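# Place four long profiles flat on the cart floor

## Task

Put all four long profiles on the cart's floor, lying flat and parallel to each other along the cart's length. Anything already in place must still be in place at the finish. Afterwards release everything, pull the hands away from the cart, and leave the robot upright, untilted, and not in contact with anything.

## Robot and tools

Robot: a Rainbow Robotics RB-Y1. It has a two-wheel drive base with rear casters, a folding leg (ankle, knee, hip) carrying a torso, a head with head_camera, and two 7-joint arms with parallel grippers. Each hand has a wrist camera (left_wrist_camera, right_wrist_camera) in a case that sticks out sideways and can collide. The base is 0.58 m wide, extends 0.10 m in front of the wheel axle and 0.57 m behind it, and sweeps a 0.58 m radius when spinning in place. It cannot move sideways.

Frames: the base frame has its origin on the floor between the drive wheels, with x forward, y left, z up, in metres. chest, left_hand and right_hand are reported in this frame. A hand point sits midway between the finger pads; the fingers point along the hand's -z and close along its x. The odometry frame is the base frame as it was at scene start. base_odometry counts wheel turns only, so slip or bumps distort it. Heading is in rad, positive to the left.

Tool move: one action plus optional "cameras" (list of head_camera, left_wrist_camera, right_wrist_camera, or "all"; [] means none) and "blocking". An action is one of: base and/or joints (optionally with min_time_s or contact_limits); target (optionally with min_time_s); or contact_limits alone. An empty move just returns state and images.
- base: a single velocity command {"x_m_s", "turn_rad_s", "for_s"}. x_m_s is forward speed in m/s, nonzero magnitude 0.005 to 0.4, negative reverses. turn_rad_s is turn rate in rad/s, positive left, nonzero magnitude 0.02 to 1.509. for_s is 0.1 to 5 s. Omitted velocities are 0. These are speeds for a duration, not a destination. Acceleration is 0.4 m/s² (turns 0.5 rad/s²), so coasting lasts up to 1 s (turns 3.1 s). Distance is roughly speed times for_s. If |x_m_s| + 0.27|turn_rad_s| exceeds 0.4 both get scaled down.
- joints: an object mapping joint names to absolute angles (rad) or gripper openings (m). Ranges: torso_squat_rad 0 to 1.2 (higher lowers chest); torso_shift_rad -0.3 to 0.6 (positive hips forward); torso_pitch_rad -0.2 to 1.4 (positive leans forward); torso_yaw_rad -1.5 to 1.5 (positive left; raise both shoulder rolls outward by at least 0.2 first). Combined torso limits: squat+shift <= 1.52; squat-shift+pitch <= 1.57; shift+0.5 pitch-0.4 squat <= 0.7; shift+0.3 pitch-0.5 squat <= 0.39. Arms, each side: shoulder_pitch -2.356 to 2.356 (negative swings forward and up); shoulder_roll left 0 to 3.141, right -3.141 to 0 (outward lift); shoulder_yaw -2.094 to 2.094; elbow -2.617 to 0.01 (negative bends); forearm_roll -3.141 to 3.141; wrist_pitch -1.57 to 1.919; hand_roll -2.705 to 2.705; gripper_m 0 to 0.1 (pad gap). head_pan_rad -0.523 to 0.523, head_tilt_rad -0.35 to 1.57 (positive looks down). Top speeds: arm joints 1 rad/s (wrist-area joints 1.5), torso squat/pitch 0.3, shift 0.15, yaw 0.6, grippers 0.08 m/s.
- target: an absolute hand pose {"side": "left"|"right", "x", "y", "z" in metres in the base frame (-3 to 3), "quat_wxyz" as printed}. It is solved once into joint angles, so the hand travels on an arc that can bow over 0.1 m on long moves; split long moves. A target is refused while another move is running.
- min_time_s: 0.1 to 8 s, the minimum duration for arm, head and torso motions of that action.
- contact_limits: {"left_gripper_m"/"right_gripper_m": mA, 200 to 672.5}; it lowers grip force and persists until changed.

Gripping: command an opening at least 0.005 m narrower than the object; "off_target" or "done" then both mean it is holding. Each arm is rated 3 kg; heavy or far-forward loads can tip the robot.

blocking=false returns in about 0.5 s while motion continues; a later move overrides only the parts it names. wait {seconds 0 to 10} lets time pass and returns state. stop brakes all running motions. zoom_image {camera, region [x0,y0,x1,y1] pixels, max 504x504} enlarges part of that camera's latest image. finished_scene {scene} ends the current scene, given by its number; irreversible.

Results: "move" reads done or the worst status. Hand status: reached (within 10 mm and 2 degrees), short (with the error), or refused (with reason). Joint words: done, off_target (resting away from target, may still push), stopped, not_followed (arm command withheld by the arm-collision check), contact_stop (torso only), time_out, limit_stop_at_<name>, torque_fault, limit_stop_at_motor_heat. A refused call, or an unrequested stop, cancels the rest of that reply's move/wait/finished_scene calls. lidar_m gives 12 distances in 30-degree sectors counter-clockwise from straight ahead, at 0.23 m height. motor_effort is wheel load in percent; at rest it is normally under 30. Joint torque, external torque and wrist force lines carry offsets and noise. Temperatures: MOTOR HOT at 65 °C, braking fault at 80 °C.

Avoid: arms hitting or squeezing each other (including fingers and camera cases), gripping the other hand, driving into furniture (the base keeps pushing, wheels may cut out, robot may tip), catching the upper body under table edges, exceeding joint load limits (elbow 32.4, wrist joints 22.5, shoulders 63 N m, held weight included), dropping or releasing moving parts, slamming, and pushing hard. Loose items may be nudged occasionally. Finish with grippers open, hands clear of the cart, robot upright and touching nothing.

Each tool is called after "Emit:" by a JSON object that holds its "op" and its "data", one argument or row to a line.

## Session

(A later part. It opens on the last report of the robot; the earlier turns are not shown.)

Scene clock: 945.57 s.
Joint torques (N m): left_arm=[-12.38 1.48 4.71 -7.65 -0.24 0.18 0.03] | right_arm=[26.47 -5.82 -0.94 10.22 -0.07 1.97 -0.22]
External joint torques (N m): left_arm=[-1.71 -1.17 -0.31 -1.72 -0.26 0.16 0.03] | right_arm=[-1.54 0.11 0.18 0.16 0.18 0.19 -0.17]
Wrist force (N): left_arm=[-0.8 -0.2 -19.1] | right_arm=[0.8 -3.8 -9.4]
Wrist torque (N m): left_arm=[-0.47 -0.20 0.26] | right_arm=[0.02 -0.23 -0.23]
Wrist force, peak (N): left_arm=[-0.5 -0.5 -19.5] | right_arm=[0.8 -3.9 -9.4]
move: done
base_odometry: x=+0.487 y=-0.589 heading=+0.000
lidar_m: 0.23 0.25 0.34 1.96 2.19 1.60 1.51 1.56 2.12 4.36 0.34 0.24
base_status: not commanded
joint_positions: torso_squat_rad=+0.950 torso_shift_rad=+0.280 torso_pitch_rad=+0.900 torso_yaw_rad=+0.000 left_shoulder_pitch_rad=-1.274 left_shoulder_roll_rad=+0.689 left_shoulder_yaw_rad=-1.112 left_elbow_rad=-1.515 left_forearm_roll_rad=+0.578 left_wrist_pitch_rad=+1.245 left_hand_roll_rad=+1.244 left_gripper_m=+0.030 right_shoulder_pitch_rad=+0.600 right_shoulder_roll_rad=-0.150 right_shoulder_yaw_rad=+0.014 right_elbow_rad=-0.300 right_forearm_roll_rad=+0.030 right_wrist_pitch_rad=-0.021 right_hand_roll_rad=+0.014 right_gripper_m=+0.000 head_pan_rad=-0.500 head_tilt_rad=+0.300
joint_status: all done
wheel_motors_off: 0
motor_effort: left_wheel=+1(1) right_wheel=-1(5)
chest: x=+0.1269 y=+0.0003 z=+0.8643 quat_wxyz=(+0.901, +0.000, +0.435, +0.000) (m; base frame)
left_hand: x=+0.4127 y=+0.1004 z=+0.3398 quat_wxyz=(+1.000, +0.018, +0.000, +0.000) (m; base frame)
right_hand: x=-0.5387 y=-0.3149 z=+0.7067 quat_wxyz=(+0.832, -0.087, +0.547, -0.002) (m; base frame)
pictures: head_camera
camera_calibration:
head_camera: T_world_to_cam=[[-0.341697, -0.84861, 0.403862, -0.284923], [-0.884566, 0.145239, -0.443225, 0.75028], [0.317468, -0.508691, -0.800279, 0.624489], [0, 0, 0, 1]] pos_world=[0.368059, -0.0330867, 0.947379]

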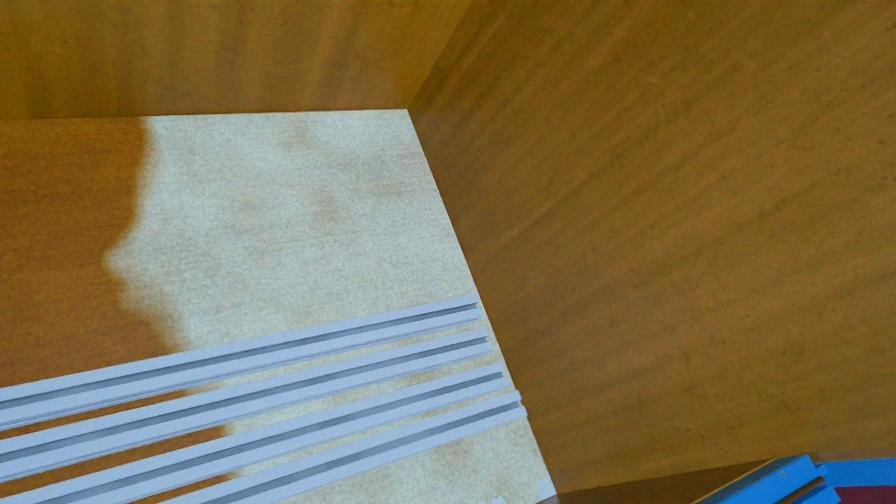

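Emit:
{"op": "move", "data": {
  "target": {"side":"left","x":0.410,"y":0.095,"z":0.323,"quat_wxyz":[0.99985,0.0175,0,-0.003]},
  "min_time_s": 1.2,
  "cameras": ["left_wrist_camera"]
}}

Emit:
{"op": "move", "data": {
  "target": {"side":"left","x":0.410,"y":0.095,"z":0.3165,"quat_wxyz":[0.99985,0.0175,0,-0.003]},
  "min_time_s": 0.8,
  "cameras": []
}}

Emit:
{"op": "move", "data": {
  "target": {"side":"left","x":0.410,"y":0.095,"z":0.3125,"quat_wxyz":[0.99985,0.0175,0,-0.003]},
  "min_time_s": 0.8,
  "cameras": ["head_camera","left_wrist_camera"]
}}

Scene clock: 955.77 s.
Joint torques (N m): left_arm=[-12.31 0.95 3.83 -6.96 -0.42 -0.05 -0.3] | right_arm=[26.25 -5.72 -0.87 9.89 -0.17 1.75 -0.29]
External joint torques (N m): left_arm=[-1.69 -1.2 -0.88 -1.14 -0.44 -0.07 -0.3] | right_arm=[-1.76 0.21 0.26 -0.17 0.07 -0.03 -0.24]
Wrist force (N): left_arm=[-0.9 -0.9 -19.7] | right_arm=[0.9 -3.7 -9.4]
Wrist torque (N m): left_arm=[-0.24 -0.22 0.25] | right_arm=[0.02 -0.20 -0.23]
Wrist force, peak (N): left_arm=[-1.0 -0.8 -19.9] | right_arm=[1.2 -3.8 -9.5]
move: done
base_odometry: x=+0.487 y=-0.589 heading=+0.000
lidar_m: 0.23 0.24 0.34 1.97 2.19 1.59 1.51 1.57 2.13 4.37 0.34 0.25
base_status: not commanded
joint_positions: torso_squat_rad=+0.950 torso_shift_rad=+0.280 torso_pitch_rad=+0.900 torso_yaw_rad=+0.000 left_shoulder_pitch_rad=-1.271 left_shoulder_roll_rad=+0.642 left_shoulder_yaw_rad=-1.125 left_elbow_rad=-1.427 left_forearm_roll_rad=+0.560 left_wrist_pitch_rad=+1.197 left_hand_roll_rad=+1.226 left_gripper_m=+0.030 right_shoulder_pitch_rad=+0.600 right_shoulder_roll_rad=-0.150 right_shoulder_yaw_rad=+0.014 right_elbow_rad=-0.300 right_forearm_roll_rad=+0.030 right_wrist_pitch_rad=-0.021 right_hand_roll_rad=+0.014 right_gripper_m=+0.000 head_pan_rad=-0.500 head_tilt_rad=+0.300
joint_status: all done
wheel_motors_off: 0
motor_effort: left_wheel=+1(1) right_wheel=-2(4)
chest: x=+0.1269 y=+0.0003 z=+0.8643 quat_wxyz=(+0.901, +0.000, +0.435, +0.000) (m; base frame)
left_hand: x=+0.4098 y=+0.0955 z=+0.3229 quat_wxyz=(+1.000, +0.018, +0.000, -0.003) (m; base frame)
left_hand_status: reached (checked arc, planned for 1.2 s): 1 mm and 0.1 deg off.
right_hand: x=-0.5387 y=-0.3149 z=+0.7067 quat_wxyz=(+0.832, -0.087, +0.547, -0.002) (m; base frame)
pictures: left_wrist_camera
camera_calibration:
left_wrist_camera: T_world_to_cam=[[0.999301, 0.0139963, 0.0346546, -0.422656], [-0.00285619, -0.895921, 0.444205, -0.0248024], [0.037265, -0.443994, -0.895255, 0.395013], [0, 0, 0, 1]] pos_world=[0.40757, 0.159078, 0.379302]

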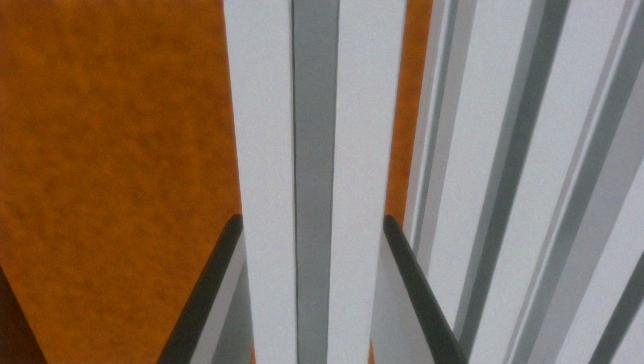

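Scene clock: 956.90 s.
Joint torques (N m): left_arm=[-12.35 0.56 3.73 -6.93 -0.45 0.13 -0.16] | right_arm=[26.11 -5.69 -0.54 10.19 0.11 1.67 -0.13]
External joint torques (N m): left_arm=[-1.74 -1.5 -0.87 -1.18 -0.47 0.12 -0.16] | right_arm=[-1.9 0.23 0.59 0.13 0.36 -0.11 -0.08]
Wrist force (N): left_arm=[-1.0 -0.7 -19.0] | right_arm=[0.9 -3.7 -9.2]
Wrist torque (N m): left_arm=[-0.27 -0.23 0.23] | right_arm=[0.01 -0.21 -0.24]
Wrist force, peak (N): left_arm=[-0.9 -1.0 -19.8] | right_arm=[1.0 -3.9 -9.4]
move: done
base_odometry: x=+0.487 y=-0.589 heading=+0.000
lidar_m: 0.23 0.24 0.33 1.96 2.20 1.60 1.51 1.57 2.12 4.37 0.33 0.25
base_status: not commanded
joint_positions: torso_squat_rad=+0.950 torso_shift_rad=+0.280 torso_pitch_rad=+0.900 torso_yaw_rad=+0.000 left_shoulder_pitch_rad=-1.270 left_shoulder_roll_rad=+0.628 left_shoulder_yaw_rad=-1.128 left_elbow_rad=-1.393 left_forearm_roll_rad=+0.557 left_wrist_pitch_rad=+1.176 left_hand_roll_rad=+1.217 left_gripper_m=+0.030 right_shoulder_pitch_rad=+0.600 right_shoulder_roll_rad=-0.150 right_shoulder_yaw_rad=+0.014 right_elbow_rad=-0.300 right_forearm_roll_rad=+0.030 right_wrist_pitch_rad=-0.021 right_hand_roll_rad=+0.014 right_gripper_m=+0.000 head_pan_rad=-0.500 head_tilt_rad=+0.300
joint_status: all done
wheel_motors_off: 0
motor_effort: left_wheel=+1(1) right_wheel=-3(5)
chest: x=+0.1269 y=+0.0003 z=+0.8643 quat_wxyz=(+0.901, +0.000, +0.435, +0.000) (m; base frame)
left_hand: x=+0.4097 y=+0.0956 z=+0.3167 quat_wxyz=(+1.000, +0.018, +0.000, -0.003) (m; base frame)
left_hand_status: reached (checked arc, planned for 0.8 s): 1 mm and 0.1 deg off.
right_hand: x=-0.5387 y=-0.3149 z=+0.7067 quat_wxyz=(+0.832, -0.087, +0.547, -0.002) (m; base frame)
pictures: none
No camera images: "cameras" was empty.

Scene clock: 958.03 s.
Joint torques (N m): left_arm=[-12.1 -0.08 4.29 -6.7 -0.64 -0.2 -0.18] | right_arm=[26.11 -6.12 -0.89 10.04 -0.12 1.87 -0.34]
External joint torques (N m): left_arm=[-1.48 -2.08 -0.25 -1 -0.66 -0.21 -0.18] | right_arm=[-1.9 -0.2 0.23 -0.02 0.13 0.09 -0.29]
Wrist force (N): left_arm=[-0.9 -0.7 -19.1] | right_arm=[1.0 -3.7 -9.1]
Wrist torque (N m): left_arm=[-0.22 -0.21 0.21] | right_arm=[0.01 -0.19 -0.25]
Wrist force, peak (N): left_arm=[-0.9 -0.6 -19.8] | right_arm=[0.9 -3.7 -9.4]
move: done
base_odometry: x=+0.487 y=-0.589 heading=+0.000
lidar_m: 0.23 0.25 0.33 1.95 2.20 1.59 1.51 1.57 2.13 4.36 0.34 0.25
base_status: not commanded
joint_positions: torso_squat_rad=+0.950 torso_shift_rad=+0.280 torso_pitch_rad=+0.900 torso_yaw_rad=+0.000 left_shoulder_pitch_rad=-1.270 left_shoulder_roll_rad=+0.619 left_shoulder_yaw_rad=-1.129 left_elbow_rad=-1.369 left_forearm_roll_rad=+0.556 left_wrist_pitch_rad=+1.162 left_hand_roll_rad=+1.210 left_gripper_m=+0.030 right_shoulder_pitch_rad=+0.600 right_shoulder_roll_rad=-0.150 right_shoulder_yaw_rad=+0.014 right_elbow_rad=-0.300 right_forearm_roll_rad=+0.030 right_wrist_pitch_rad=-0.021 right_hand_roll_rad=+0.014 right_gripper_m=+0.000 head_pan_rad=-0.500 head_tilt_rad=+0.300
joint_status: all done
wheel_motors_off: 0
motor_effort: left_wheel=+0(1) right_wheel=-4(4)
chest: x=+0.1269 y=+0.0003 z=+0.8643 quat_wxyz=(+0.901, +0.000, +0.435, +0.000) (m; base frame)
left_hand: x=+0.4098 y=+0.0955 z=+0.3125 quat_wxyz=(+1.000, +0.018, +0.000, -0.003) (m; base frame)
left_hand_status: reached (checked arc, planned for 0.8 s): 1 mm and 0.1 deg off.
right_hand: x=-0.5387 y=-0.3149 z=+0.7067 quat_wxyz=(+0.832, -0.087, +0.547, -0.002) (m; base frame)
pictures: head_camera, left_wrist_camera
camera_calibration:
head_camera: T_world_to_cam=[[-0.341697, -0.84861, 0.403862, -0.284923], [-0.884566, 0.145239, -0.443225, 0.75028], [0.317468, -0.508691, -0.800279, 0.624489], [0, 0, 0, 1]] pos_world=[0.368059, -0.0330867, 0.947379]
left_wrist_camera: T_world_to_cam=[[0.999301, 0.0139946, 0.0346564, -0.422297], [-0.00285518, -0.895961, 0.444124, -0.0200574], [0.0372661, -0.443913, -0.895295, 0.385749], [0, 0, 0, 1]] pos_world=[0.40757, 0.159178, 0.368902]

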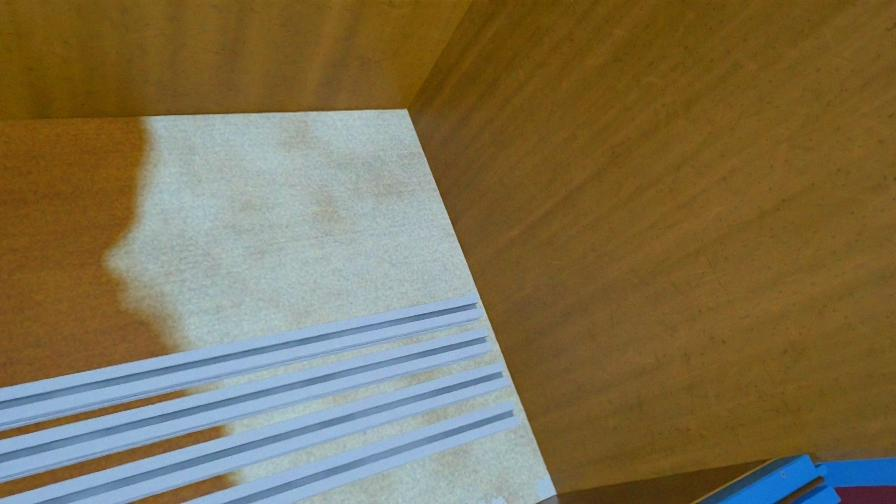

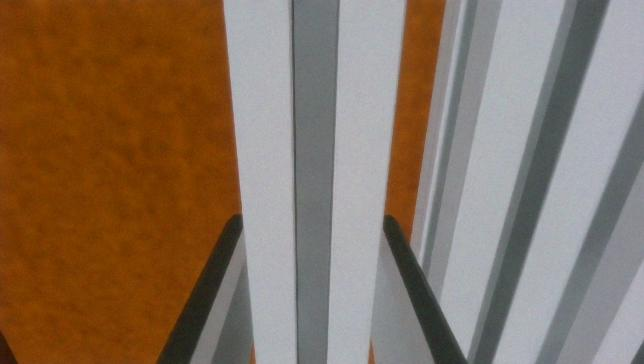

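Emit:
{"op": "move", "data": {
  "target": {"side":"left","x":0.410,"y":0.095,"z":0.309,"quat_wxyz":[0.99985,0.0175,0,-0.003]},
  "min_time_s": 0.8,
  "cameras": []
}}

Scene clock: 961.63 s.
Joint torques (N m): left_arm=[-12.41 -1.46 3.1 -5.31 -0.82 -1.54 -0.13] | right_arm=[26 -6.06 -1.02 10.01 -0.07 1.92 -0.24]
External joint torques (N m): left_arm=[-1.78 -3.41 -1.38 0.34 -0.83 -1.56 -0.13] | right_arm=[-2.01 -0.13 0.11 -0.05 0.18 0.14 -0.19]
Wrist force (N): left_arm=[-5.9 7.0 3.0] | right_arm=[0.9 -3.8 -9.2]
Wrist torque (N m): left_arm=[-0.54 -0.36 0.33] | right_arm=[0.02 -0.20 -0.23]
Wrist force, peak (N): left_arm=[-0.9 -0.6 -19.7] | right_arm=[0.9 -3.7 -9.5]
move: done
base_odometry: x=+0.487 y=-0.589 heading=+0.000
lidar_m: 0.23 0.24 0.33 1.96 2.19 1.58 1.52 1.57 2.12 4.36 0.34 0.25
base_status: not commanded
joint_positions: torso_squat_rad=+0.950 torso_shift_rad=+0.280 torso_pitch_rad=+0.899 torso_yaw_rad=+0.000 left_shoulder_pitch_rad=-1.270 left_shoulder_roll_rad=+0.611 left_shoulder_yaw_rad=-1.130 left_elbow_rad=-1.349 left_forearm_roll_rad=+0.555 left_wrist_pitch_rad=+1.150 left_hand_roll_rad=+1.205 left_gripper_m=+0.030 right_shoulder_pitch_rad=+0.600 right_shoulder_roll_rad=-0.150 right_shoulder_yaw_rad=+0.014 right_elbow_rad=-0.300 right_forearm_roll_rad=+0.030 right_wrist_pitch_rad=-0.021 right_hand_roll_rad=+0.014 right_gripper_m=+0.000 head_pan_rad=-0.500 head_tilt_rad=+0.300
joint_status: all done
wheel_motors_off: 0
motor_effort: left_wheel=+1(2) right_wheel=-3(6)
chest: x=+0.1268 y=+0.0003 z=+0.8643 quat_wxyz=(+0.901, +0.000, +0.435, +0.000) (m; base frame)
left_hand: x=+0.4099 y=+0.0956 z=+0.3092 quat_wxyz=(+1.000, +0.018, +0.000, -0.003) (m; base frame)
left_hand_status: reached (checked arc, planned for 0.8 s): 1 mm and 0.1 deg off.
right_hand: x=-0.5388 y=-0.3149 z=+0.7066 quat_wxyz=(+0.833, -0.087, +0.547, -0.002) (m; base frame)
pictures: none
No camera images: "cameras" was empty.

Emit:
{"op": "move", "data": {
  "target": {"side":"left","x":0.410,"y":0.095,"z":0.3065,"quat_wxyz":[0.99985,0.0175,0,-0.003]},
  "min_time_s": 0.6,
  "cameras": []
}}

Emit:
{"op": "move", "data": {
  "target": {"side":"left","x":0.410,"y":0.095,"z":0.3093,"quat_wxyz":[0.99985,0.0175,0,-0.003]},
  "min_time_s": 0.6,
  "cameras": []
}}

Emit:
{"op": "move", "data": {
  "joints": {"left_gripper_m":0.039},
  "cameras": ["left_wrist_camera"]
}}

Emit:
{"op": "move", "data": {
  "target": {"side":"left","x":0.410,"y":0.095,"z":0.37,"quat_wxyz":[0.99985,0.0175,0,0]},
  "min_time_s": 1.3,
  "cameras": ["left_wrist_camera"]
}}

Emit:
{"op": "move", "data": {
  "target": {"side":"left","x":0.412,"y":0.096,"z":0.50,"quat_wxyz":[1,0,0,0]},
  "min_time_s": 1.5,
  "cameras": ["head_camera","left_wrist_camera"]
}}

Emit:
{"op": "move", "data": {
  "target": {"side":"left","x":0.51,"y":0.10,"z":0.66,"quat_wxyz":[0.982,0,-0.19,0]},
  "min_time_s": 2,
  "cameras": []
}}

Emit:
{"op": "move", "data": {
  "target": {"side":"left","x":0.62,"y":0.10,"z":0.80,"quat_wxyz":[0.94,0,-0.342,0]},
  "min_time_s": 1.8,
  "cameras": ["head_camera"]
}}

Scene clock: 971.10 s.
Joint torques (N m): left_arm=[-7.96 1.79 1.17 0.8 -2.06 -3.15 -0.22] | right_arm=[25.94 -5.76 -0.73 10.21 0 1.95 -0.25]
External joint torques (N m): left_arm=[2.71 -0.1 -3.28 6.43 -2.07 -3.16 -0.22] | right_arm=[-2.07 0.16 0.39 0.16 0.25 0.17 -0.2]
Wrist force (N): left_arm=[-14.3 8.0 40.2] | right_arm=[1.0 -3.7 -9.4]
Wrist torque (N m): left_arm=[-0.18 -0.02 0.30] | right_arm=[0.02 -0.18 -0.24]
Wrist force, peak (N): left_arm=[-15.1 10.7 47.6] | right_arm=[1.2 -3.7 -9.6]
move: done
base_odometry: x=+0.487 y=-0.589 heading=+0.000
lidar_m: 0.23 0.25 0.34 1.96 2.21 1.59 1.50 1.57 2.11 4.37 0.34 0.25
base_status: not commanded
joint_positions: torso_squat_rad=+0.950 torso_shift_rad=+0.280 torso_pitch_rad=+0.899 torso_yaw_rad=+0.000 left_shoulder_pitch_rad=-1.271 left_shoulder_roll_rad=+0.603 left_shoulder_yaw_rad=-1.131 left_elbow_rad=-1.334 left_forearm_roll_rad=+0.555 left_wrist_pitch_rad=+1.141 left_hand_roll_rad=+1.200 left_gripper_m=+0.030 right_shoulder_pitch_rad=+0.600 right_shoulder_roll_rad=-0.150 right_shoulder_yaw_rad=+0.014 right_elbow_rad=-0.300 right_forearm_roll_rad=+0.030 right_wrist_pitch_rad=-0.021 right_hand_roll_rad=+0.014 right_gripper_m=+0.000 head_pan_rad=-0.500 head_tilt_rad=+0.300
joint_status: all done
wheel_motors_off: 0
motor_effort: left_wheel=+5(5) right_wheel=-3(5)
chest: x=+0.1265 y=+0.0003 z=+0.8645 quat_wxyz=(+0.901, +0.000, +0.434, +0.000) (m; base frame)
left_hand: x=+0.4103 y=+0.0946 z=+0.3074 quat_wxyz=(+1.000, +0.017, +0.000, -0.003) (m; base frame)
left_hand_status: reached (checked arc, planned for 0.6 s): 1 mm and 0.1 deg off.
right_hand: x=-0.5390 y=-0.3149 z=+0.7063 quat_wxyz=(+0.833, -0.087, +0.547, -0.002) (m; base frame)
pictures: none
No camera images: "cameras" was empty.

Scene clock: 972.03 s.
Joint torques (N m): left_arm=[-12.04 2.74 5.39 -6.72 -0.04 0.36 0.55] | right_arm=[26.04 -5.9 -0.42 10.19 -0.15 1.83 -0.3]
External joint torques (N m): left_arm=[-1.4 0.83 0.91 -1.07 -0.06 0.34 0.55] | right_arm=[-1.97 0.03 0.71 0.13 0.1 0.05 -0.25]
Wrist force (N): left_arm=[-1.0 -0.5 -18.5] | right_arm=[0.7 -3.7 -9.2]
Wrist torque (N m): left_arm=[-0.46 -0.23 0.23] | right_arm=[0.02 -0.22 -0.25]
Wrist force, peak (N): left_arm=[-14.6 8.5 41.5] | right_arm=[0.7 -3.9 -9.4]
move: done
base_odometry: x=+0.487 y=-0.589 heading=+0.000
lidar_m: 0.23 0.24 0.34 1.96 2.20 1.60 1.51 1.57 2.12 4.38 0.34 0.24
base_status: not commanded
joint_positions: torso_squat_rad=+0.950 torso_shift_rad=+0.280 torso_pitch_rad=+0.899 torso_yaw_rad=+0.000 left_shoulder_pitch_rad=-1.270 left_shoulder_roll_rad=+0.608 left_shoulder_yaw_rad=-1.131 left_elbow_rad=-1.345 left_forearm_roll_rad=+0.556 left_wrist_pitch_rad=+1.148 left_hand_roll_rad=+1.202 left_gripper_m=+0.030 right_shoulder_pitch_rad=+0.600 right_shoulder_roll_rad=-0.150 right_shoulder_yaw_rad=+0.014 right_elbow_rad=-0.300 right_forearm_roll_rad=+0.030 right_wrist_pitch_rad=-0.021 right_hand_roll_rad=+0.014 right_gripper_m=+0.000 head_pan_rad=-0.500 head_tilt_rad=+0.300
joint_status: all done
wheel_motors_off: 0
motor_effort: left_wheel=+5(6) right_wheel=-2(5)
chest: x=+0.1268 y=+0.0003 z=+0.8643 quat_wxyz=(+0.901, +0.000, +0.435, +0.000) (m; base frame)
left_hand: x=+0.4097 y=+0.0949 z=+0.3088 quat_wxyz=(+1.000, +0.018, +0.001, -0.003) (m; base frame)
left_hand_status: reached (checked arc, planned for 0.6 s): 1 mm and 0.1 deg off.
right_hand: x=-0.5388 y=-0.3149 z=+0.7065 quat_wxyz=(+0.833, -0.087, +0.547, -0.002) (m; base frame)
pictures: none
No camera images: "cameras" was empty.

Scene clock: 972.57 s.
Joint torques (N m): left_arm=[-11.95 2.9 5.17 -6 -0.02 0.2 0.79] | right_arm=[26.3 -5.94 -0.96 10.42 0.02 1.96 -0.37]
External joint torques (N m): left_arm=[-1.31 0.99 0.7 -0.35 -0.04 0.18 0.79] | right_arm=[-1.7 -0.01 0.17 0.36 0.27 0.18 -0.32]
Wrist force (N): left_arm=[-1.0 -0.1 -9.9] | right_arm=[0.8 -3.4 -9.2]
Wrist torque (N m): left_arm=[-0.32 -0.22 0.22] | right_arm=[-0.02 -0.20 -0.25]
Wrist force, peak (N): left_arm=[-0.9 -0.7 -18.2] | right_arm=[0.9 -3.9 -9.4]
move: done
base_odometry: x=+0.487 y=-0.589 heading=+0.000
lidar_m: 0.23 0.25 0.33 1.95 2.19 1.59 1.51 1.56 2.11 4.38 0.34 0.24
base_status: not commanded
joint_positions: torso_squat_rad=+0.950 torso_shift_rad=+0.280 torso_pitch_rad=+0.899 torso_yaw_rad=+0.000 left_shoulder_pitch_rad=-1.271 left_shoulder_roll_rad=+0.608 left_shoulder_yaw_rad=-1.130 left_elbow_rad=-1.345 left_forearm_roll_rad=+0.556 left_wrist_pitch_rad=+1.148 left_hand_roll_rad=+1.202 left_gripper_m=+0.039 right_shoulder_pitch_rad=+0.600 right_shoulder_roll_rad=-0.150 right_shoulder_yaw_rad=+0.014 right_elbow_rad=-0.300 right_forearm_roll_rad=+0.030 right_wrist_pitch_rad=-0.021 right_hand_roll_rad=+0.014 right_gripper_m=+0.000 head_pan_rad=-0.500 head_tilt_rad=+0.300
joint_status: all done
wheel_motors_off: 0
motor_effort: left_wheel=+5(5) right_wheel=-2(4)
chest: x=+0.1268 y=+0.0003 z=+0.8643 quat_wxyz=(+0.901, +0.000, +0.435, +0.000) (m; base frame)
left_hand: x=+0.4097 y=+0.0948 z=+0.3088 quat_wxyz=(+1.000, +0.017, +0.000, -0.003) (m; base frame)
right_hand: x=-0.5388 y=-0.3149 z=+0.7065 quat_wxyz=(+0.833, -0.087, +0.547, -0.002) (m; base frame)
pictures: left_wrist_camera
camera_calibration:
left_wrist_camera: T_world_to_cam=[[0.999337, 0.0131447, 0.0339575, -0.421787], [-0.00333848, -0.895566, 0.444917, -0.0191936], [0.0362594, -0.444735, -0.894928, 0.382532], [0, 0, 0, 1]] pos_world=[0.407573, 0.158481, 0.365201]

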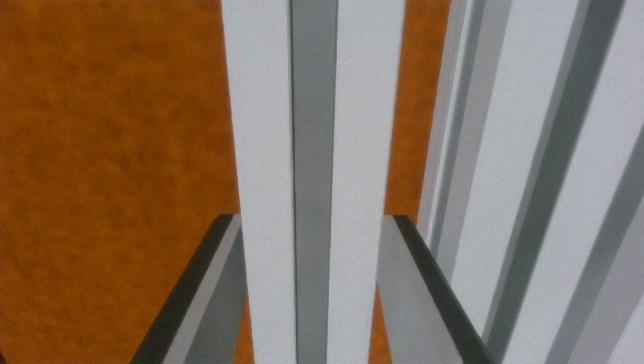

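Scene clock: 974.20 s.
Joint torques (N m): left_arm=[-11.83 3.23 6.11 -6.42 0.19 0.19 0.32] | right_arm=[26.14 -6.06 -1.14 10.11 -0.06 1.88 -0.18]
External joint torques (N m): left_arm=[-1.1 0.47 0.73 -0.25 0.16 0.17 0.32] | right_arm=[-1.86 -0.13 -0.01 0.05 0.19 0.1 -0.13]
Wrist force (N): left_arm=[-0.9 0.3 -9.9] | right_arm=[0.9 -3.8 -9.3]
Wrist torque (N m): left_arm=[-0.42 -0.21 0.25] | right_arm=[0.03 -0.21 -0.23]
Wrist force, peak (N): left_arm=[-1.0 0.3 -10.3] | right_arm=[1.1 -3.9 -9.4]
move: done
base_odometry: x=+0.487 y=-0.589 heading=+0.000
lidar_m: 0.23 0.25 0.34 1.96 2.20 1.59 1.50 1.55 2.12 4.38 0.33 0.24
base_status: not commanded
joint_positions: torso_squat_rad=+0.950 torso_shift_rad=+0.280 torso_pitch_rad=+0.899 torso_yaw_rad=+0.000 left_shoulder_pitch_rad=-1.290 left_shoulder_roll_rad=+0.731 left_shoulder_yaw_rad=-1.106 left_elbow_rad=-1.654 left_forearm_roll_rad=+0.596 left_wrist_pitch_rad=+1.341 left_hand_roll_rad=+1.296 left_gripper_m=+0.039 right_shoulder_pitch_rad=+0.600 right_shoulder_roll_rad=-0.150 right_shoulder_yaw_rad=+0.014 right_elbow_rad=-0.300 right_forearm_roll_rad=+0.030 right_wrist_pitch_rad=-0.021 right_hand_roll_rad=+0.014 right_gripper_m=+0.000 head_pan_rad=-0.500 head_tilt_rad=+0.300
joint_status: all done
wheel_motors_off: 0
motor_effort: left_wheel=+5(5) right_wheel=-1(4)
chest: x=+0.1268 y=+0.0003 z=+0.8643 quat_wxyz=(+0.901, +0.000, +0.435, +0.000) (m; base frame)
left_hand: x=+0.4098 y=+0.0950 z=+0.3699 quat_wxyz=(+1.000, +0.018, +0.000, +0.000) (m; base frame)
left_hand_status: reached (checked arc, planned for 1.3 s): 0 mm and 0.0 deg off.
right_hand: x=-0.5388 y=-0.3149 z=+0.7065 quat_wxyz=(+0.833, -0.087, +0.547, -0.002) (m; base frame)
pictures: left_wrist_camera
camera_calibration:
left_wrist_camera: T_world_to_cam=[[0.999212, 0.0193386, 0.0346593, -0.424773], [0.0019071, -0.895649, 0.444758, -0.0483119], [0.0396435, -0.444341, -0.89498, 0.435754], [0, 0, 0, 1]] pos_world=[0.407256, 0.158567, 0.4262]

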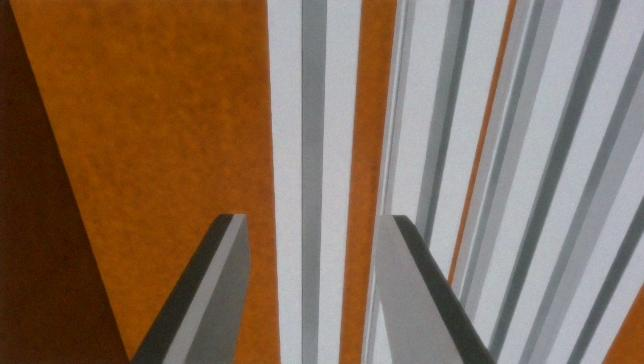

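Scene clock: 976.03 s.
Joint torques (N m): left_arm=[-12.67 4.65 6.34 -6.08 0.23 -0.08 0.61] | right_arm=[25.93 -5.9 -0.5 10.19 -0.02 1.81 -0.35]
External joint torques (N m): left_arm=[-1.45 0.51 -0.25 -0.32 0.18 -0.04 0.61] | right_arm=[-2.08 0.03 0.62 0.13 0.23 0.03 -0.3]
Wrist force (N): left_arm=[-0.4 0.6 -9.8] | right_arm=[0.9 -3.6 -9.0]
Wrist torque (N m): left_arm=[-0.45 -0.22 0.24] | right_arm=[0.01 -0.20 -0.24]
Wrist force, peak (N): left_arm=[-1.0 0.4 -10.2] | right_arm=[1.1 -3.9 -9.6]
move: done
base_odometry: x=+0.487 y=-0.589 heading=+0.000
lidar_m: 0.23 0.24 0.33 1.96 2.20 1.59 1.51 1.57 2.12 4.38 0.34 0.25
base_status: not commanded
joint_positions: torso_squat_rad=+0.950 torso_shift_rad=+0.280 torso_pitch_rad=+0.899 torso_yaw_rad=+0.000 left_shoulder_pitch_rad=-1.388 left_shoulder_roll_rad=+0.911 left_shoulder_yaw_rad=-0.977 left_elbow_rad=-2.122 left_forearm_roll_rad=+0.808 left_wrist_pitch_rad=+1.650 left_hand_roll_rad=+1.437 left_gripper_m=+0.039 right_shoulder_pitch_rad=+0.600 right_shoulder_roll_rad=-0.150 right_shoulder_yaw_rad=+0.014 right_elbow_rad=-0.300 right_forearm_roll_rad=+0.030 right_wrist_pitch_rad=-0.021 right_hand_roll_rad=+0.014 right_gripper_m=+0.000 head_pan_rad=-0.500 head_tilt_rad=+0.300
joint_status: all done
wheel_motors_off: 0
motor_effort: left_wheel=+5(5) right_wheel=+0(6)
chest: x=+0.1268 y=+0.0003 z=+0.8643 quat_wxyz=(+0.901, +0.000, +0.435, +0.000) (m; base frame)
left_hand: x=+0.4118 y=+0.0959 z=+0.4999 quat_wxyz=(+1.000, +0.000, +0.000, +0.000) (m; base frame)
left_hand_status: reached (checked arc, planned for 1.5 s): 0 mm and 0.0 deg off.
right_hand: x=-0.5388 y=-0.3149 z=+0.7065 quat_wxyz=(+0.833, -0.087, +0.547, -0.002) (m; base frame)
pictures: head_camera, left_wrist_camera
camera_calibration:
head_camera: T_world_to_cam=[[-0.341819, -0.848657, 0.403661, -0.284798], [-0.884407, 0.14525, -0.443538, 0.750387], [0.31778, -0.50861, -0.800207, 0.624453], [0, 0, 0, 1]] pos_world=[0.36786, -0.0330867, 0.947479]
left_wrist_camera: T_world_to_cam=[[0.999212, 0.0204526, 0.0340054, -0.431073], [0.00180665, -0.879502, 0.475891, -0.122303], [0.039641, -0.475455, -0.878846, 0.547363], [0, 0, 0, 1]] pos_world=[0.409256, 0.161497, 0.55391]

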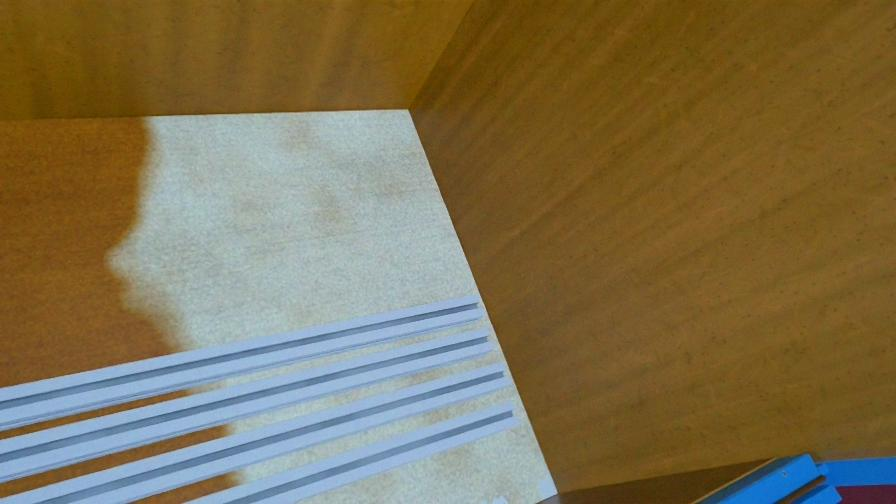

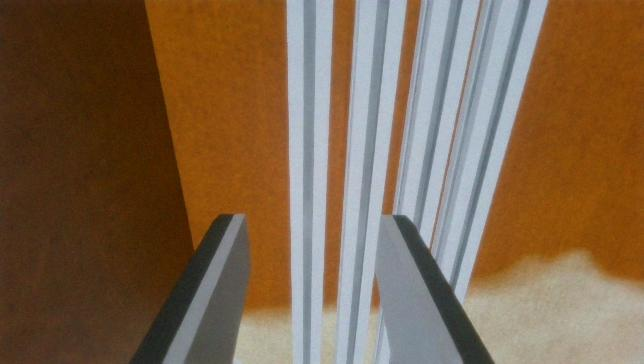

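Scene clock: 978.37 s.
Joint torques (N m): left_arm=[-14.97 6.32 8.64 -3.35 -0.58 0.26 0.75] | right_arm=[26.38 -6.14 -0.84 10.1 -0.15 1.83 -0.29]
External joint torques (N m): left_arm=[-1.35 1.28 0.87 -0.44 0.03 0.35 0.77] | right_arm=[-1.62 -0.21 0.28 0.04 0.1 0.05 -0.24]
Wrist force (N): left_arm=[-2.8 0.1 -9.4] | right_arm=[0.9 -3.8 -9.2]
Wrist torque (N m): left_arm=[-0.36 -0.35 0.31] | right_arm=[0.01 -0.19 -0.24]
Wrist force, peak (N): left_arm=[-1.5 0.0 -10.4] | right_arm=[0.8 -3.9 -9.6]
move: done
base_odometry: x=+0.487 y=-0.589 heading=+0.000
lidar_m: 0.23 0.24 0.33 1.95 2.20 1.60 1.51 1.57 2.12 4.38 0.33 0.24
base_status: not commanded
joint_positions: torso_squat_rad=+0.950 torso_shift_rad=+0.280 torso_pitch_rad=+0.899 torso_yaw_rad=+0.000 left_shoulder_pitch_rad=-1.683 left_shoulder_roll_rad=+1.001 left_shoulder_yaw_rad=-0.778 left_elbow_rad=-2.335 left_forearm_roll_rad=+0.863 left_wrist_pitch_rad=+1.913 left_hand_roll_rad=+1.484 left_gripper_m=+0.039 right_shoulder_pitch_rad=+0.600 right_shoulder_roll_rad=-0.150 right_shoulder_yaw_rad=+0.014 right_elbow_rad=-0.300 right_forearm_roll_rad=+0.030 right_wrist_pitch_rad=-0.021 right_hand_roll_rad=+0.014 right_gripper_m=+0.000 head_pan_rad=-0.500 head_tilt_rad=+0.300
joint_status: all done
wheel_motors_off: 0
motor_effort: left_wheel=+5(5) right_wheel=-1(5)
chest: x=+0.1268 y=+0.0003 z=+0.8643 quat_wxyz=(+0.901, +0.000, +0.435, +0.000) (m; base frame)
left_hand: x=+0.5097 y=+0.0998 z=+0.6599 quat_wxyz=(+0.982, -0.001, -0.190, +0.000) (m; base frame)
left_hand_status: reached (checked arc, planned for 2.0 s): 0 mm and 0.1 deg off.
right_hand: x=-0.5388 y=-0.3149 z=+0.7065 quat_wxyz=(+0.833, -0.087, +0.547, -0.002) (m; base frame)
pictures: none
No camera images: "cameras" was empty.

Scene clock: 980.50 s.
Joint torques (N m): left_arm=[-18.33 6.2 8.1 -0.97 -1.55 -0.44 -0.01] | right_arm=[26.44 -5.94 -0.38 10.39 -0.22 2.01 -0.44]
External joint torques (N m): left_arm=[-1.75 0.87 -0.67 -0.06 -0.49 -0.06 0.02] | right_arm=[-1.56 -0.01 0.74 0.33 0.02 0.23 -0.39]
Wrist force (N): left_arm=[-4.9 0.2 -7.6] | right_arm=[1.0 -3.9 -9.3]
Wrist torque (N m): left_arm=[-0.29 -0.46 0.30] | right_arm=[0.02 -0.19 -0.24]
Wrist force, peak (N): left_arm=[-3.8 -0.1 -9.4] | right_arm=[1.0 -3.9 -9.4]
move: done
base_odometry: x=+0.487 y=-0.589 heading=+0.000
lidar_m: 0.23 0.24 0.35 1.96 2.20 1.60 1.50 1.56 2.11 4.37 0.34 0.24
base_status: not commanded
joint_positions: torso_squat_rad=+0.950 torso_shift_rad=+0.280 torso_pitch_rad=+0.899 torso_yaw_rad=+0.000 left_shoulder_pitch_rad=-2.016 left_shoulder_roll_rad=+1.041 left_shoulder_yaw_rad=-0.697 left_elbow_rad=-2.128 left_forearm_roll_rad=+0.839 left_wrist_pitch_rad=+1.903 left_hand_roll_rad=+1.272 left_gripper_m=+0.039 right_shoulder_pitch_rad=+0.600 right_shoulder_roll_rad=-0.150 right_shoulder_yaw_rad=+0.014 right_elbow_rad=-0.300 right_forearm_roll_rad=+0.030 right_wrist_pitch_rad=-0.021 right_hand_roll_rad=+0.014 right_gripper_m=+0.000 head_pan_rad=-0.500 head_tilt_rad=+0.300
joint_status: all done
wheel_motors_off: 0
motor_effort: left_wheel=+5(6) right_wheel=-2(5)
chest: x=+0.1268 y=+0.0003 z=+0.8643 quat_wxyz=(+0.901, +0.000, +0.435, +0.000) (m; base frame)
left_hand: x=+0.6196 y=+0.1000 z=+0.7998 quat_wxyz=(+0.940, +0.000, -0.342, +0.000) (m; base frame)
left_hand_status: reached (checked arc, planned for 1.8 s): 0 mm and 0.0 deg off.
right_hand: x=-0.5388 y=-0.3149 z=+0.7065 quat_wxyz=(+0.833, -0.087, +0.547, -0.002) (m; base frame)
pictures: head_camera
camera_calibration:
head_camera: T_world_to_cam=[[-0.341819, -0.848657, 0.403661, -0.284798], [-0.884407, 0.14525, -0.443538, 0.750387], [0.31778, -0.50861, -0.800207, 0.624453], [0, 0, 0, 1]] pos_world=[0.36786, -0.0330867, 0.947479]

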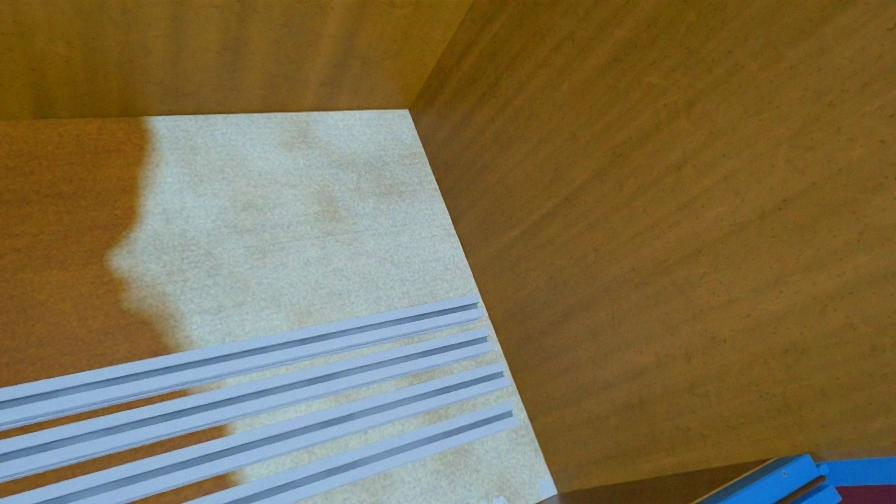

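Back away and settle to a stable posture.

Emit:
{"op": "move", "data": {
  "base": {"x_m_s":-0.25,"for_s":2.4},
  "cameras": []
}}

Emit:
{"op": "move", "data": {
  "joints": {"torso_squat_rad":0.8,"torso_shift_rad":0.0,"torso_pitch_rad":0.1,"head_pan_rad":0.0,"head_tilt_rad":0.75},
  "min_time_s": 3,
  "cameras": ["head_camera"]
}}

Scene clock: 987.07 s.
Joint torques (N m): left_arm=[-17.58 6.08 8.06 -1.24 -1.29 -0.33 -0.26] | right_arm=[26.41 -6.12 -0.43 10.32 -0.09 1.91 -0.36]
External joint torques (N m): left_arm=[-1 0.75 -0.71 -0.32 -0.23 0.05 -0.23] | right_arm=[-1.6 -0.19 0.69 0.26 0.16 0.13 -0.31]
Wrist force (N): left_arm=[-4.8 0.2 -7.9] | right_arm=[0.6 -3.9 -9.3]
Wrist torque (N m): left_arm=[-0.32 -0.44 0.30] | right_arm=[0.02 -0.21 -0.24]
Wrist force, peak (N): left_arm=[-4.9 0.2 -8.3] | right_arm=[0.9 -3.9 -9.7]
move: done
base_odometry: x=-0.113 y=-0.589 heading=+0.001
lidar_m: 0.83 0.87 1.55 3.78 1.34 0.97 0.91 0.94 1.27 3.41 2.37 0.88
base_status: done (sent for 2.4 of 2.4 s)
joint_positions: torso_squat_rad=+0.950 torso_shift_rad=+0.280 torso_pitch_rad=+0.899 torso_yaw_rad=+0.000 left_shoulder_pitch_rad=-2.016 left_shoulder_roll_rad=+1.041 left_shoulder_yaw_rad=-0.697 left_elbow_rad=-2.128 left_forearm_roll_rad=+0.839 left_wrist_pitch_rad=+1.903 left_hand_roll_rad=+1.272 left_gripper_m=+0.039 right_shoulder_pitch_rad=+0.600 right_shoulder_roll_rad=-0.150 right_shoulder_yaw_rad=+0.014 right_elbow_rad=-0.300 right_forearm_roll_rad=+0.030 right_wrist_pitch_rad=-0.021 right_hand_roll_rad=+0.014 right_gripper_m=+0.000 head_pan_rad=-0.500 head_tilt_rad=+0.300
joint_status: not commanded
wheel_motors_off: 0
motor_effort: left_wheel=+7(31) right_wheel=-2(29)
chest: x=+0.1268 y=+0.0003 z=+0.8643 quat_wxyz=(+0.901, +0.000, +0.435, +0.000) (m; base frame)
left_hand: x=+0.6197 y=+0.1000 z=+0.7998 quat_wxyz=(+0.940, +0.000, -0.342, +0.000) (m; base frame)
right_hand: x=-0.5388 y=-0.3149 z=+0.7065 quat_wxyz=(+0.833, -0.087, +0.547, -0.002) (m; base frame)
pictures: none
No camera images: "cameras" was empty.

Scene clock: 990.77 s.
Joint torques (N m): left_arm=[-12.82 5.35 7.2 4.16 -1.83 -0.39 -0.09] | right_arm=[13.72 -6.67 -0.15 4.6 0.08 0.46 -0.16]
External joint torques (N m): left_arm=[-0.65 1.3 0.74 -0.65 -0.14 0.16 -0.04] | right_arm=[-1.35 -0.69 0.8 -0.28 0.19 -0.17 -0.14]
Wrist force (N): left_arm=[-6.6 0.3 -3.6] | right_arm=[-2.3 -3.8 -12.7]
Wrist torque (N m): left_arm=[-0.29 -0.44 0.32] | right_arm=[0.06 -0.30 -0.30]
Wrist force, peak (N): left_arm=[-5.3 0.4 -8.2] | right_arm=[-2.4 -3.8 -12.9]
move: done
base_odometry: x=-0.113 y=-0.589 heading=+0.001
lidar_m: 0.83 0.86 1.55 3.77 1.34 0.98 0.91 0.95 1.27 3.41 2.36 0.86
base_status: not commanded
joint_positions: torso_squat_rad=+0.800 torso_shift_rad=+0.000 torso_pitch_rad=+0.100 torso_yaw_rad=+0.000 left_shoulder_pitch_rad=-2.016 left_shoulder_roll_rad=+1.041 left_shoulder_yaw_rad=-0.697 left_elbow_rad=-2.128 left_forearm_roll_rad=+0.839 left_wrist_pitch_rad=+1.903 left_hand_roll_rad=+1.272 left_gripper_m=+0.039 right_shoulder_pitch_rad=+0.600 right_shoulder_roll_rad=-0.150 right_shoulder_yaw_rad=+0.014 right_elbow_rad=-0.300 right_forearm_roll_rad=+0.030 right_wrist_pitch_rad=-0.021 right_hand_roll_rad=+0.014 right_gripper_m=+0.000 head_pan_rad=+0.000 head_tilt_rad=+0.750
joint_status: all done
wheel_motors_off: 0
motor_effort: left_wheel=+10(11) right_wheel=-6(8)
chest: x=-0.1971 y=+0.0003 z=+1.0761 quat_wxyz=(+0.999, +0.000, +0.050, +0.000) (m; base frame)
left_hand: x=+0.1927 y=+0.1001 z=+1.3845 quat_wxyz=(+0.733, +0.000, -0.681, +0.000) (m; base frame)
right_hand: x=-0.5480 y=-0.3149 z=+0.4889 quat_wxyz=(+0.980, -0.079, +0.180, -0.035) (m; base frame)
pictures: head_camera
camera_calibration:
head_camera: T_world_to_cam=[[-0.0575223, -0.998213, 0.0161621, -0.0235383], [-0.71765, 0.0300898, -0.695754, 0.830984], [0.694024, -0.0516201, -0.718098, 0.963044], [0, 0, 0, 1]] pos_world=[-0.0733739, 0.001212, 1.2701]

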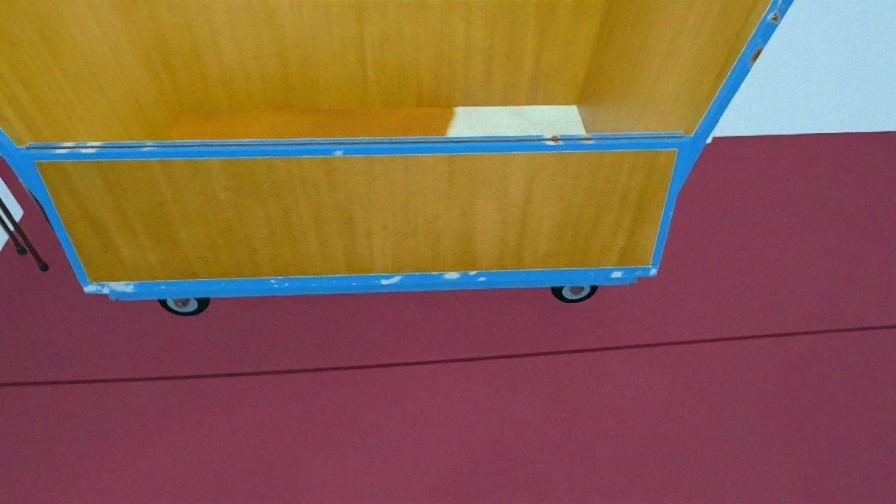

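Emit:
{"op": "finished_scene", "data": {
  "scene": 2
}}

The scene is finished: the task was done.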